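## Task

Find each drive blank marked with a red sticker and push it all the way in until it bottoms out and latches, leaving blanks without that sticker untouched. The rack is loose on the table: it may tilt only a tiny amount, and it must finish in its original place.

## Robot and tools

Robot: two arms, left_arm and right_arm, each with a two-finger gripper and a wrist camera (cam_left_wrist and cam_right_wrist, both 672x504). Their root links stand at about left_arm (+0.019, +0.234, 0) m and right_arm (-0.025, -0.253, 0) m. A two-camera stand is fixed to the floor behind them.

Frames: the scene frame has its origin at table-top height, halfway between the nominal bases. +x points out over the table, +z points up, and left_arm sits on the +y side. Image left and right do not match the arm names. Reported hand positions, orientations and Hand targets are given in the scene frame. Motion offsets are measured along the axes of that arm's own Hand target. On the gripper, the fingers point along +z and part along y. end_effector_position lies between the finger pads, about 1 cm short of the tips. Reported poses can be off by a few centimetres, more at long reach.

execute_actions(actions, cameras): actions holds a list of actions. Each action is a table of up to 15 rows, one row per 1/30 s control step. If a table has fewer than 15 rows, its last row is repeated. Each row has 14 numbers, each in [-1, 1]: left_arm dx, dy, dz, rx, ry, rz, opening, and then the same seven for right_arm. Both arms are always included. The six pose numbers are an offset from the Hand target as it stood when the action began, along that target's axes. Every row counts from that same start, not from the row before it. 1.0 equals 0.6 m or 180 degrees. rx, ry and rz form a single rotation vector. Because each new action starts from the current Hand target, sending an offset again moves the gripper further. Opening is absolute: +1 is fully open (0.094 m) and -1 is closed. Send all-zero pose numbers to re-command the current target. Always send the opening you want, because a 0 there is a real command. An empty actions list returns the state and the images.

move(target, speed, blend, opening_speed, grip_force, blocking, cameras): target is either one 14-number row, laid out as above, or a list of up to 15 rows. Every row is an offset from the Hand targets at the start of the move, not from the previous row. Each gripper follows a straight path, and all paths finish together. A move lasts at least 0.5 s, and paths are cut off after 10 s. speed is the top path speed in m/s, from 0.002 to 2.9 (default 0.25), given as one value or one per target. Turning is limited to twice that figure in rad/s. blend is a corner-rounding radius in m for lists. The default 0 stops at each waypoint. opening_speed is the rate of change per second on the -1 to +1 scale, at least 0.2. grip_force is a per-pad force limit of roughly 10 to 50 N. It stays in effect until changed, and closing is slow below full force. blocking=false returns after about 0.5 s while the motion continues. Paths do not avoid obstacles or the other arm, and grippers lag and overshoot more when fast. Keep paths away from an arm's own base. The result adds a move: line giving the ending (done, off_target, moving, held, fault) and any limits, such as limits=paced (pose clipped) or limits=held (steps withheld).

wait(seconds 0 to 10) lets the scene run with the last commands held. stop brakes a running move. zoom_image(camera, region=[x0, y0, x1, y1]) gives a closer view of a region of that camera's latest image, at most 504 by 504 pixels. read_manual returns licence texts. finished_scene(scene) ends the current scene and cannot be undone. Call it only once the goal holds without the robot.

Results report each arm's end_effector_position (m), end_effector_quat_wxyz, Hand target, Tool commands, grip_measured (on the opening scale, and a little wide when empty), joint positions, velocities (may show as within noise) and joint torques (arm weight included, noisy, with numbers 1 to 3 wrapping at ±28 N m). Motor temperatures are also reported. A result from actions also lists some per-step positions. The controller limits commanded orientation to within 40 degrees of the measured one. A gripper often stops short of its target because of friction and weight. This alone does not mean contact. Re-command the target, or send the missing distance as an offset.

Pushing: a blocked arm keeps pressing until you command its target back past where the gripper is. Faster moves and targets set further past the contact push harder. Push the blanks slowly, with a target only slightly beyond the latch depth. Watch the rack so that it neither tips nor slides, and bring it back if it shifts.

Avoid: hard hits or slams, very hard pushes, letting things fall or drop off the table, the two grippers or their cameras touching or pressing each other (a gripper closing on the other arm's fingers counts), strain on a camera cable, and long stretched-out holds. Motors warn with MOTOR HOT at 75 °C. At 90 °C the arm folds and stays idle, and at 100 °C it goes limp.

Each tool is called as name(argument=value, ...) on one line, values as JSON.

## Session

execute_actions(actions=[])

Scene clock: 0.00 s.
left_arm: end_effector_position=(+0.3048, +0.1757, +0.2572) grip_measured=+1.000 end_effector_quat_wxyz=(+0.560, -0.090, +0.820, +0.077) | right_arm: end_effector_position=(+0.2530, -0.1770, +0.1853) grip_measured=+1.000 end_effector_quat_wxyz=(+0.433, -0.016, +0.892, -0.130)
Joint positions: left_arm=[-0.703 0.87 0.789 -0.494 -0.847 -0.426 0.094] | right_arm=[0.746 1.033 0.802 -0.679 0.724 0.395 0.094]
Joint velocities: within noise
Joint torques (N m): no reading
Motor temperatures (°C): left_arm=[28 28 32 34 26 27 30] | right_arm=[26 33 30 31 26 25 27]
Heat: left arm: 34 °C; right arm: 33 °C.
Hand target: left_arm +0.3048, +0.1779, +0.2648; +0.569, -0.101, +0.813, +0.074 | right_arm +0.2546, -0.1785, +0.1920; +0.442, -0.007, +0.887, -0.130
Tool commands: left_gripper/opening=+1.0 right_gripper/opening=+1.0
camera_calibration:
cam_left_wrist: T_world_to_cam=[[0.233535, -0.972327, -0.00644059, 0.102206], [-0.709292, -0.165821, -0.685134, 0.457929], [0.665106, 0.164571, -0.728389, 0.0439916], [0, 0, 0, 1]] pos_world=[0.271678, 0.168072, 0.346444]
cam_right_wrist: T_world_to_cam=[[-0.0757894, -0.968623, 0.236695, -0.194568], [-0.892993, -0.0396804, -0.448318, 0.34111], [0.443643, -0.245345, -0.861967, 0.0939367], [0, 0, 0, 1]] pos_world=[0.248188, -0.151881, 0.279949]

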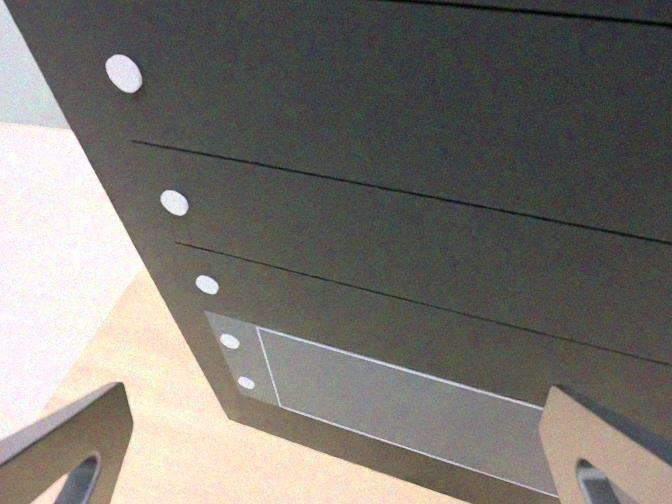

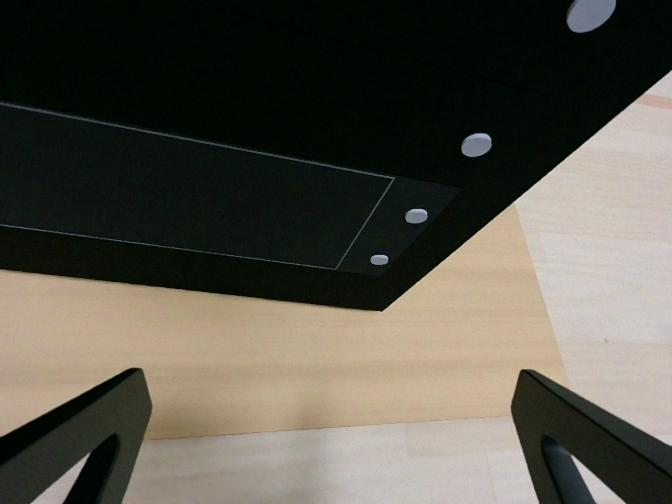

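move(target=[-0.1325,0.0425,-0.22,0,-0.2,0,-1,-0.19,-0.09,-0.283,0,-0.28,0,-1], cameras=["all"])

Scene clock: 9.77 s.
left_arm: end_effector_position=(+0.2083, +0.1700, +0.3710) grip_measured=-0.990 end_effector_quat_wxyz=(+0.703, -0.001, +0.707, +0.074) | right_arm: end_effector_position=(+0.1848, -0.1839, +0.3940) grip_measured=-0.976 end_effector_quat_wxyz=(+0.770, -0.058, +0.623, -0.125)
Joint positions: left_arm=[-1.48 0.502 0.721 -0.023 -1.57 0.298 0] | right_arm=[1.214 0.492 0.544 0.529 1.162 -0.797 0.001]
Joint torques (N m): left_arm=[-0.5 0.92 9.92 1.16 0.03 0.07] | right_arm=[0.2 2.65 3.93 1.3 -0.61 -0.04]
Heat: left arm: 36 °C; right arm: 33 °C.
Hand target: left_arm +0.2049, +0.1779, +0.3847; +0.792, -0.073, +0.597, +0.102 | right_arm +0.1848, -0.1778, +0.3917; +0.778, -0.062, +0.614, -0.115
Off the commanded pose: left_arm 0.016 m, 18 deg | right_arm 0.006 m, 2 deg.
joint sent to its limit (left arm) — joint 5 (wrist yaw), lower limit. The joint targets are off in orientation, not in position.
move: off_target (left_arm)
camera_calibration:
cam_left_wrist: T_world_to_cam=[[0.09877, -0.991377, -0.0861193, 0.180774], [-0.438663, 0.0343039, -0.897997, 0.455048], [0.893207, 0.126472, -0.431492, 0.0408663], [0, 0, 0, 1]] pos_world=[0.145256, 0.158437, 0.441833]
cam_right_wrist: T_world_to_cam=[[-0.106848, -0.963304, 0.246229, -0.252878], [-0.232573, -0.216562, -0.948162, 0.41585], [0.966692, -0.158576, -0.2009, -0.0387753], [0, 0, 0, 1]] pos_world=[0.10718, -0.15969, 0.448769]

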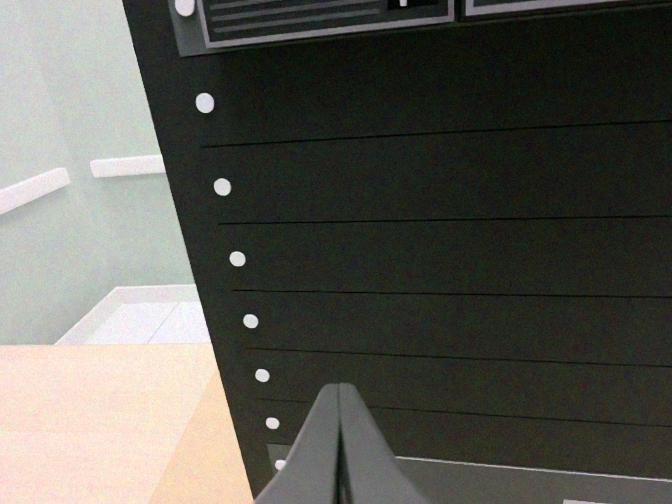

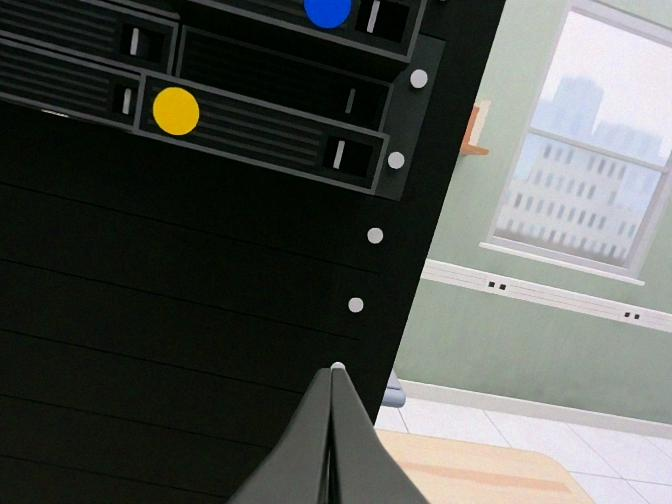

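move(target=[-0.21,-0.05,0.035,0,0,0,-1,-0.217,0,0.05,-0.08,0.05,0,-1], cameras=["all"])

Scene clock: 19.83 s.
left_arm: end_effector_position=(+0.2006, +0.1405, +0.5028) grip_measured=-0.990 end_effector_quat_wxyz=(+0.707, +0.031, +0.706, +0.033) | right_arm: end_effector_position=(+0.1867, -0.1423, +0.5169) grip_measured=-0.976 end_effector_quat_wxyz=(+0.715, -0.150, +0.681, -0.049)
Joint positions: left_arm=[-1.584 0.809 1.272 -0.023 -1.57 0.53 0] | right_arm=[1.234 0.874 1.469 -0.541 1.026 -0.332 0.001]
Joint torques (N m): left_arm=[-0.42 1.62 8.2 1.01 0.19 0.08] | right_arm=[-0.79 1.68 7.05 0.88 -0.18 0.14]
Heat: left arm: 36 °C; right arm: 33 °C.
Hand target: left_arm +0.1984, +0.1445, +0.5114; +0.792, -0.073, +0.597, +0.102 | right_arm +0.1854, -0.1461, +0.5215; +0.714, -0.149, +0.683, -0.042
Off the commanded pose: left_arm 0.010 m, 21 deg | right_arm 0.006 m, 1 deg.
joint sent to its limit (left arm) — joint 5 (wrist yaw), lower limit. The joint targets are off in orientation, not in position.
move: off_target (left_arm)
camera_calibration:
cam_left_wrist: T_world_to_cam=[[-0.00514074, -0.997301, -0.0732436, 0.178901], [-0.432451, 0.0682585, -0.89907, 0.565504], [0.901643, 0.0270523, -0.431634, 0.120682], [0, 0, 0, 1]] pos_world=[0.13666, 0.136553, 0.573621]
cam_right_wrist: T_world_to_cam=[[0.148108, -0.948607, 0.279659, -0.305643], [-0.351356, -0.314802, -0.881731, 0.515744], [0.924453, 0.0323315, -0.379923, 0.118216], [0, 0, 0, 1]] pos_world=[0.117193, -0.131401, 0.585136]

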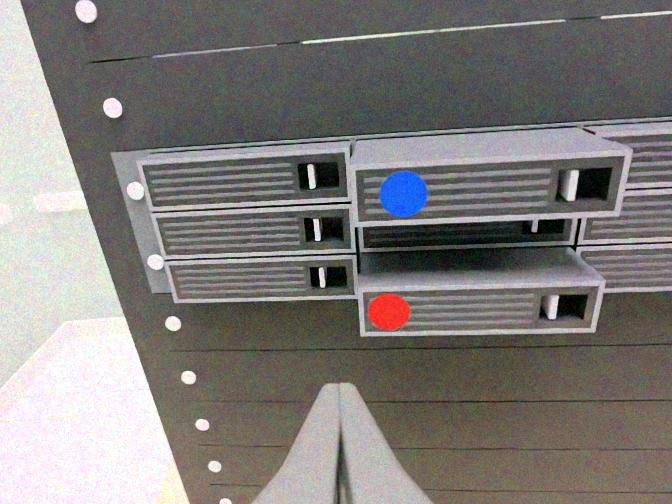

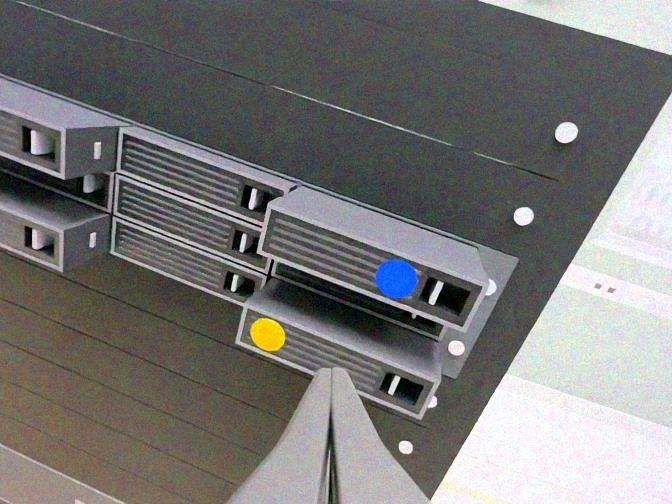

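move(target=[0.119,-0.131,0.059,0.095,-0.05,-0.038,-1,0,0,0,0,0,0,-1], cameras=["all"], speed=0.15)

Scene clock: 36.63 s.
left_arm: end_effector_position=(+0.2703, +0.0839, +0.4551) grip_measured=-0.990 end_effector_quat_wxyz=(+0.837, +0.015, +0.546, -0.027) | right_arm: end_effector_position=(+0.1867, -0.1423, +0.5169) grip_measured=-0.976 end_effector_quat_wxyz=(+0.715, -0.150, +0.681, -0.049)
Joint positions: left_arm=[-1.041 0.906 0.718 0.847 -0.852 0.521 0] | right_arm=[1.234 0.874 1.469 -0.541 1.026 -0.332 0.001]
Joint torques (N m): left_arm=[0.43 -1.29 5.38 1.39 0.48 0.07] | right_arm=[-0.8 1.69 7.06 0.89 -0.15 0.11]
Heat: left arm: 36 °C; right arm: 33 °C.
Hand target: left_arm +0.2699, +0.0819, +0.4520; +0.843, +0.019, +0.537, -0.030 | right_arm +0.1854, -0.1460, +0.5215; +0.714, -0.149, +0.683, -0.042
Off the commanded pose: left_arm 0.004 m, 1 deg | right_arm 0.006 m, 1 deg.
move: done
camera_calibration:
cam_left_wrist: T_world_to_cam=[[-0.0751488, -0.997008, 0.018082, 0.0965846], [-0.0340274, -0.0155588, -0.9993, 0.501643], [0.996592, -0.0757114, -0.0327563, -0.159713], [0, 0, 0, 1]] pos_world=[0.183497, 0.0920085, 0.494313]
cam_right_wrist: T_world_to_cam=[[0.148108, -0.948607, 0.279659, -0.305643], [-0.351356, -0.314802, -0.881731, 0.515744], [0.924453, 0.0323315, -0.379923, 0.118216], [0, 0, 0, 1]] pos_world=[0.117193, -0.131401, 0.585136]

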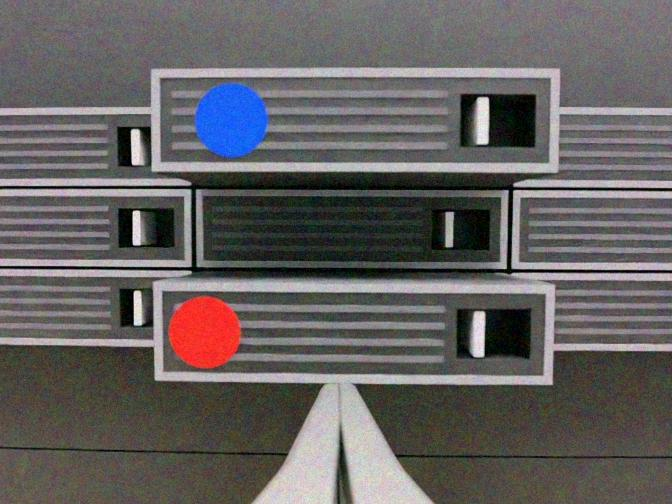

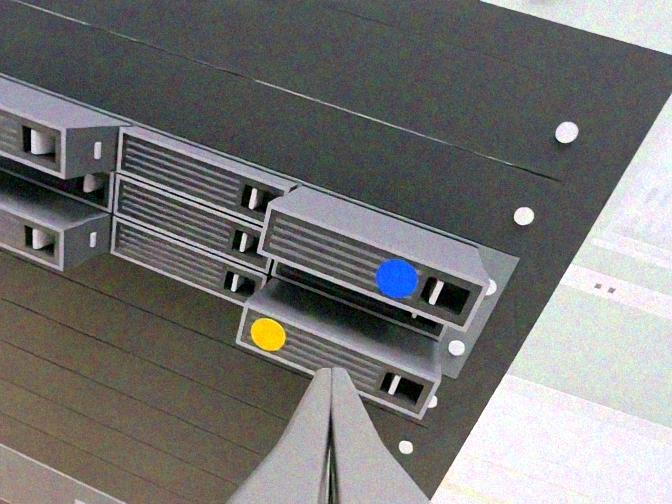

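move(target=[[-0.0091,0,0.0042,0,0,0,-1,0,0,0,0,0,0,-1],[0.0121,0,0.0495,0,0,0,-1,0,0,0,0,0,0,-1]], cameras=["all"], speed=0.05)

Scene clock: 42.90 s.
left_arm: end_effector_position=(+0.3000, +0.0814, +0.4438) grip_measured=-0.990 end_effector_quat_wxyz=(+0.838, +0.021, +0.545, -0.016) | right_arm: end_effector_position=(+0.1867, -0.1423, +0.5169) grip_measured=-0.976 end_effector_quat_wxyz=(+0.715, -0.150, +0.681, -0.049)
Joint positions: left_arm=[-0.909 0.982 0.718 0.847 -0.744 0.439 0] | right_arm=[1.234 0.874 1.469 -0.541 1.026 -0.332 0.001]
Joint torques (N m): left_arm=[0.34 -2.22 10.88 0.89 0.38 -0.12] | right_arm=[-0.64 1.68 7.01 0.88 -0.17 0.1]
Heat: left arm: 37 °C; right arm: 33 °C.
Hand target: left_arm +0.2998, +0.0799, +0.4580; +0.843, +0.019, +0.537, -0.030 | right_arm +0.1854, -0.1460, +0.5215; +0.714, -0.149, +0.683, -0.042
Off the commanded pose: left_arm 0.014 m, 2 deg | right_arm 0.006 m, 1 deg.
move: off_target (left_arm)
camera_calibration:
cam_left_wrist: T_world_to_cam=[[-0.0639257, -0.997939, -0.00552226, 0.103839], [-0.0305942, 0.00749072, -0.999504, 0.488459], [0.997486, -0.063725, -0.03101, -0.19199], [0, 0, 0, 1]] pos_world=[0.213089, 0.087732, 0.482836]
cam_right_wrist: T_world_to_cam=[[0.148108, -0.948607, 0.279659, -0.305643], [-0.351356, -0.314802, -0.881731, 0.515744], [0.924453, 0.0323315, -0.379923, 0.118216], [0, 0, 0, 1]] pos_world=[0.117193, -0.131401, 0.585136]

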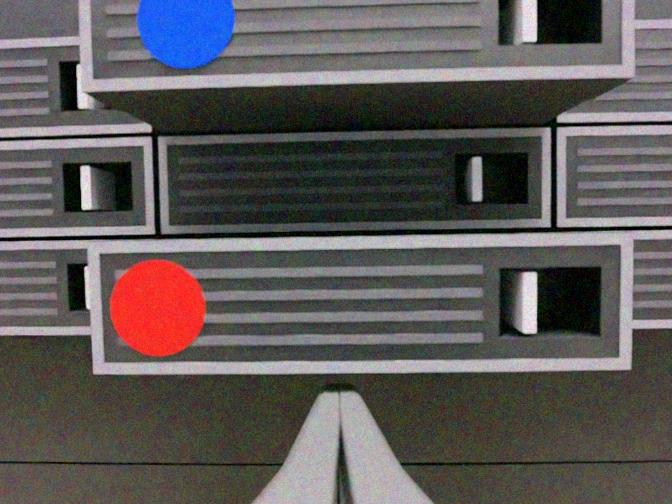

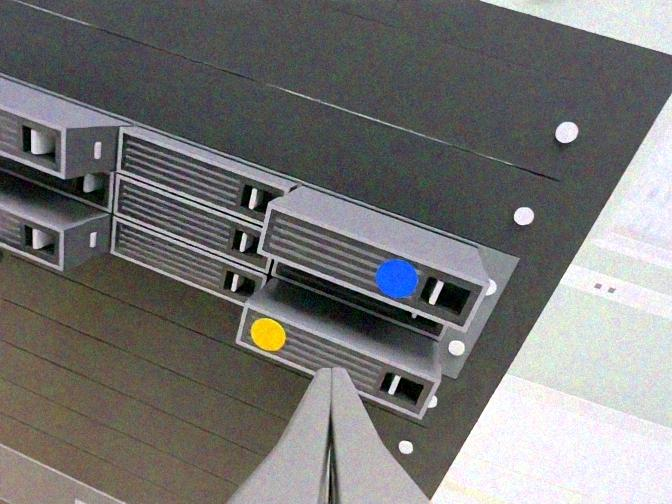

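move(target=[[-0.0293,0,-0.063,0,0,0,-1,0,0,0,0,0,0,-1],[-0.052,0,-0.0525,0,0,0,-1,0,0,0,0,0,0,-1]], cameras=["cam_left_wrist"], speed=0.06)

Scene clock: 48.33 s.
left_arm: end_effector_position=(+0.2633, +0.0775, +0.4557) grip_measured=-0.990 end_effector_quat_wxyz=(+0.837, +0.032, +0.547, -0.016) | right_arm: end_effector_position=(+0.1867, -0.1423, +0.5169) grip_measured=-0.976 end_effector_quat_wxyz=(+0.715, -0.150, +0.681, -0.049)
Joint positions: left_arm=[-1.087 0.906 0.718 0.863 -0.875 0.59 0] | right_arm=[1.234 0.874 1.469 -0.541 1.026 -0.332 0.001]
Joint torques (N m): left_arm=[-0.51 -2.78 10.62 0.93 0.22 0.08] | right_arm=[-0.68 1.73 7.17 0.83 -0.17 0.13]
Motor temperatures (°C): left_arm=[28 28 37 36 26 27 30] | right_arm=[26 33 32 32 26 25 28]
Heat: left arm: 37 °C; right arm: 33 °C.
Hand target: left_arm +0.2581, +0.0828, +0.4730; +0.843, +0.019, +0.537, -0.030 | right_arm +0.1854, -0.1460, +0.5215; +0.714, -0.149, +0.683, -0.042
Off the commanded pose: left_arm 0.019 m, 3 deg | right_arm 0.006 m, 1 deg.
move: off_target (left_arm)
camera_calibration:
cam_left_wrist: T_world_to_cam=[[-0.0759343, -0.996842, -0.0232298, 0.108766], [-0.0335626, 0.0258391, -0.999103, 0.498453], [0.996548, -0.0750865, -0.0354186, -0.152034], [0, 0, 0, 1]] pos_world=[0.176497, 0.0841271, 0.495148]
Images, in order (width x height): cam_left_wrist 672x504.

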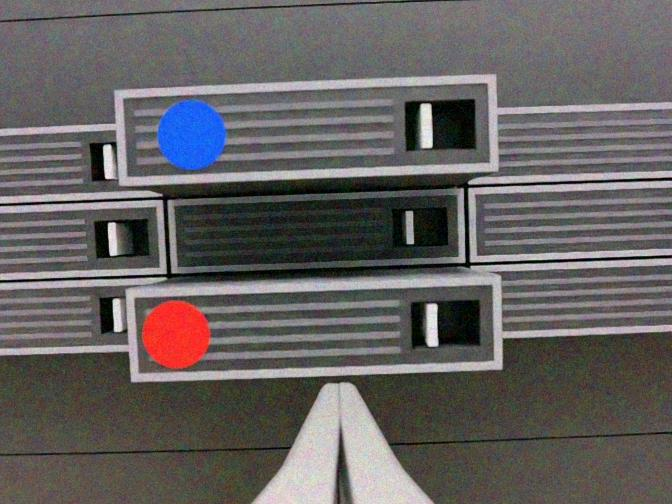

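move(target=[[-0.018,0,0.0085,0,0,0,-1,0,0,0,0,0,0,-1],[0.002,0.004,0.036,0,0,0,-1,0,0,0,0,0,0,-1]], cameras=["cam_left_wrist"], speed=0.06)

Scene clock: 52.73 s.
left_arm: end_effector_position=(+0.2793, +0.0840, +0.4640) grip_measured=-0.990 end_effector_quat_wxyz=(+0.838, +0.022, +0.546, -0.016) | right_arm: end_effector_position=(+0.1867, -0.1423, +0.5169) grip_measured=-0.976 end_effector_quat_wxyz=(+0.715, -0.150, +0.681, -0.049)
Joint positions: left_arm=[-0.995 0.926 0.766 0.79 -0.815 0.508 0] | right_arm=[1.234 0.874 1.469 -0.541 1.026 -0.332 0.001]
Joint torques (N m): left_arm=[0.42 -1.72 11.64 0.75 0.44 -0.09] | right_arm=[-0.69 1.66 7.06 0.86 -0.16 0.15]
Heat: left arm: 38 °C; right arm: 33 °C.
Hand target: left_arm +0.2782, +0.0838, +0.4811; +0.843, +0.019, +0.537, -0.030 | right_arm +0.1854, -0.1460, +0.5215; +0.714, -0.149, +0.683, -0.042
Off the commanded pose: left_arm 0.017 m, 2 deg | right_arm 0.006 m, 1 deg.
move: off_target (left_arm)
camera_calibration:
cam_left_wrist: T_world_to_cam=[[-0.0638548, -0.997936, -0.00677561, 0.105734], [-0.0314206, 0.00879652, -0.999468, 0.508117], [0.997464, -0.0636079, -0.0319175, -0.170003], [0, 0, 0, 1]] pos_world=[0.192288, 0.0902327, 0.503136]
Images, in order (width x height): cam_left_wrist 672x504.

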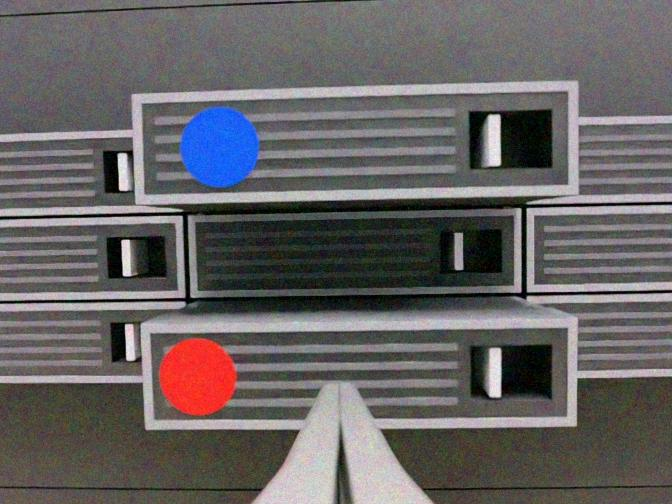

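move(target=[0.029,0,0.078,0,0,0,-1,0,0,0,0,0,0,-1], cameras=["all"], speed=0.04)

Scene clock: 55.93 s.
left_arm: end_effector_position=(+0.3240, +0.0839, +0.4710) grip_measured=-0.990 end_effector_quat_wxyz=(+0.840, +0.013, +0.542, -0.020) | right_arm: end_effector_position=(+0.1867, -0.1423, +0.5169) grip_measured=-0.976 end_effector_quat_wxyz=(+0.715, -0.150, +0.681, -0.049)
Joint positions: left_arm=[-0.812 1.048 0.857 0.744 -0.668 0.366 0] | right_arm=[1.234 0.874 1.469 -0.541 1.026 -0.332 0.001]
Joint torques (N m): left_arm=[1.24 -1.69 12.08 0.81 0.5 -0.11] | right_arm=[-0.72 1.73 7.12 0.88 -0.18 0.12]
Heat: left arm: 38 °C; right arm: 33 °C.
Hand target: left_arm +0.3280, +0.0803, +0.4851; +0.843, +0.019, +0.537, -0.030 | right_arm +0.1854, -0.1460, +0.5215; +0.714, -0.149, +0.683, -0.042
Off the commanded pose: left_arm 0.015 m, 2 deg | right_arm 0.006 m, 1 deg.
move: off_target (left_arm)
camera_calibration:
cam_left_wrist: T_world_to_cam=[[-0.0611031, -0.998066, 0.0114422, 0.0990863], [-0.0232614, -0.0100366, -0.999679, 0.515581], [0.99786, -0.0613497, -0.0226032, -0.219111], [0, 0, 0, 1]] pos_world=[0.23669, 0.0906269, 0.50933]
cam_right_wrist: T_world_to_cam=[[0.148108, -0.948607, 0.279659, -0.305643], [-0.351356, -0.314802, -0.881731, 0.515744], [0.924453, 0.0323315, -0.379923, 0.118216], [0, 0, 0, 1]] pos_world=[0.117193, -0.131401, 0.585136]

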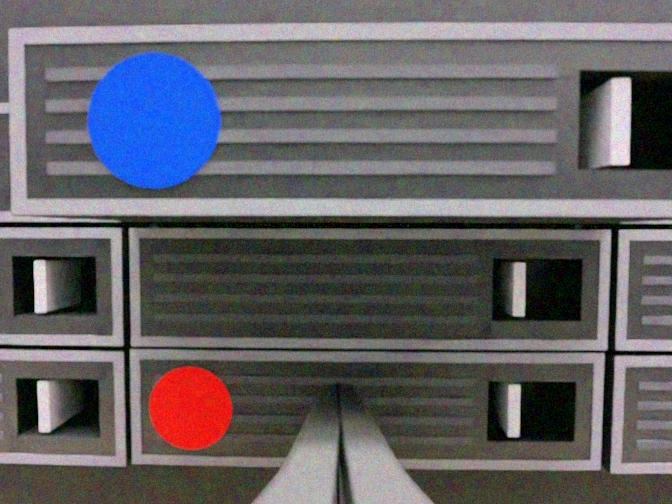

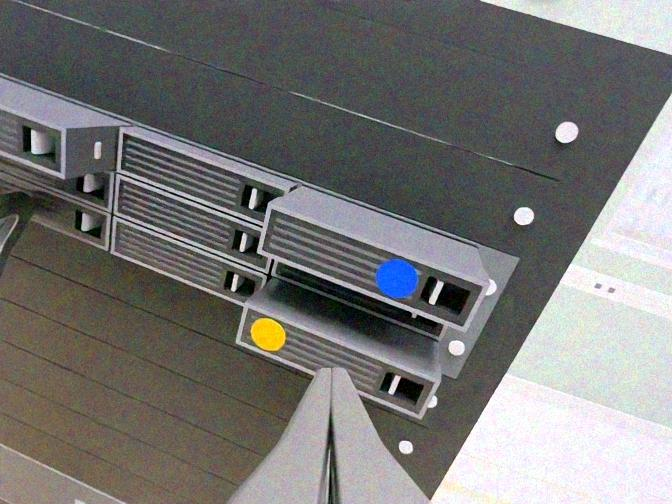

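move(target=[0.008,0,0.017,0,0,0,-1,0,0,0,0,0,0,-1], cameras=["cam_left_wrist"], speed=0.03)

Scene clock: 57.83 s.
left_arm: end_effector_position=(+0.3265, +0.0826, +0.4694) grip_measured=-0.990 end_effector_quat_wxyz=(+0.839, +0.012, +0.543, -0.027) | right_arm: end_effector_position=(+0.1867, -0.1423, +0.5169) grip_measured=-0.976 end_effector_quat_wxyz=(+0.715, -0.150, +0.681, -0.049)
Joint positions: left_arm=[-0.804 1.055 0.857 0.744 -0.657 0.344 0] | right_arm=[1.234 0.874 1.469 -0.541 1.026 -0.332 0.001]
Joint torques (N m): left_arm=[3.04 0.34 13.6 0.83 0.7 -0.11] | right_arm=[-0.68 1.76 7.01 0.88 -0.17 0.14]
Heat: left arm: 39 °C; right arm: 33 °C.
Hand target: left_arm +0.3392, +0.0794, +0.4851; +0.843, +0.019, +0.537, -0.030 | right_arm +0.1854, -0.1460, +0.5215; +0.714, -0.149, +0.683, -0.042
Off the commanded pose: left_arm 0.020 m, 1 deg | right_arm 0.006 m, 1 deg.
move: off_target (left_arm)
camera_calibration:
cam_left_wrist: T_world_to_cam=[[-0.0717452, -0.997181, 0.0219881, 0.0963572], [-0.0255535, -0.0202001, -0.999469, 0.515495], [0.997096, -0.072269, -0.0240322, -0.21985], [0, 0, 0, 1]] pos_world=[0.239298, 0.0906102, 0.507819]
Images, in order (width x height): cam_left_wrist 672x504.

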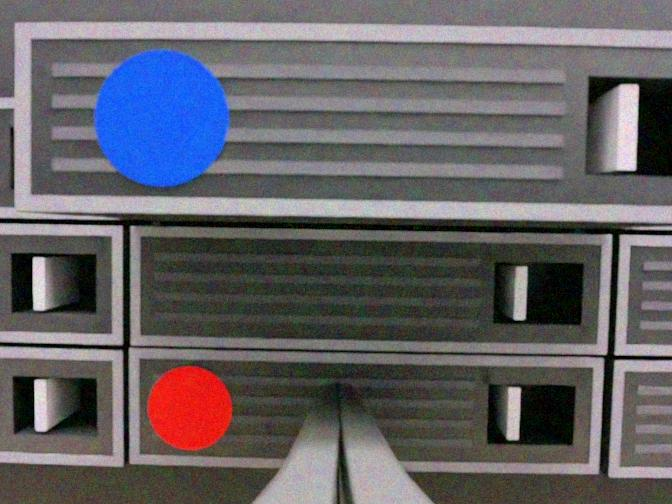

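move(target=[-0.06,0,-0.13,0,0,0,-1,0,0,0,0,0,0,-1], cameras=["all"], speed=0.08)

Scene clock: 61.07 s.
left_arm: end_effector_position=(+0.2575, +0.0815, +0.4855) grip_measured=-0.990 end_effector_quat_wxyz=(+0.838, +0.028, +0.544, -0.021) | right_arm: end_effector_position=(+0.1867, -0.1423, +0.5169) grip_measured=-0.976 end_effector_quat_wxyz=(+0.715, -0.150, +0.681, -0.049)
Joint positions: left_arm=[-1.106 0.899 0.825 0.771 -0.887 0.604 0] | right_arm=[1.234 0.874 1.469 -0.541 1.026 -0.332 0.001]
Joint torques (N m): left_arm=[-0.53 -2.86 5.35 1.34 0.24 0.09] | right_arm=[-0.75 1.66 6.91 0.88 -0.19 0.13]
Heat: left arm: 39 °C; right arm: 33 °C.
Hand target: left_arm +0.2535, +0.0855, +0.4847; +0.843, +0.019, +0.537, -0.030 | right_arm +0.1854, -0.1460, +0.5215; +0.714, -0.149, +0.683, -0.042
Off the commanded pose: left_arm 0.006 m, 2 deg | right_arm 0.006 m, 1 deg.
move: done
camera_calibration:
cam_left_wrist: T_world_to_cam=[[-0.0790209, -0.9968, -0.012094, 0.108358], [-0.0285072, 0.0143865, -0.99949, 0.527762], [0.996465, -0.0786359, -0.0295528, -0.147516], [0, 0, 0, 1]] pos_world=[0.170602, 0.0888183, 0.524444]
cam_right_wrist: T_world_to_cam=[[0.148108, -0.948607, 0.279659, -0.305643], [-0.351356, -0.314802, -0.881731, 0.515744], [0.924453, 0.0323315, -0.379923, 0.118216], [0, 0, 0, 1]] pos_world=[0.117193, -0.131401, 0.585136]

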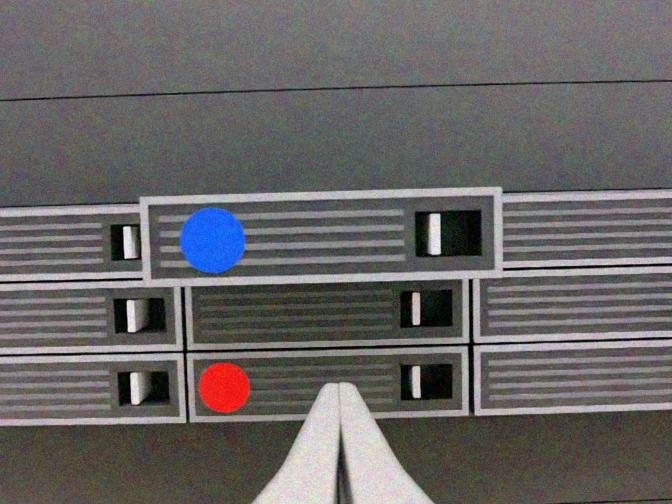

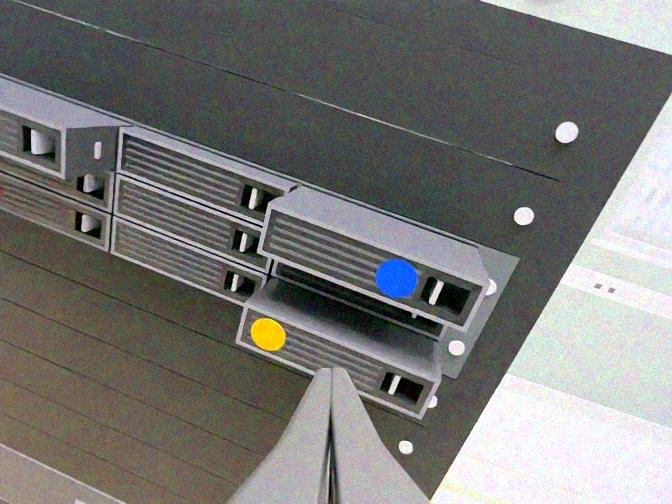

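finished_scene(scene=2)

The scene is finished: the task was done.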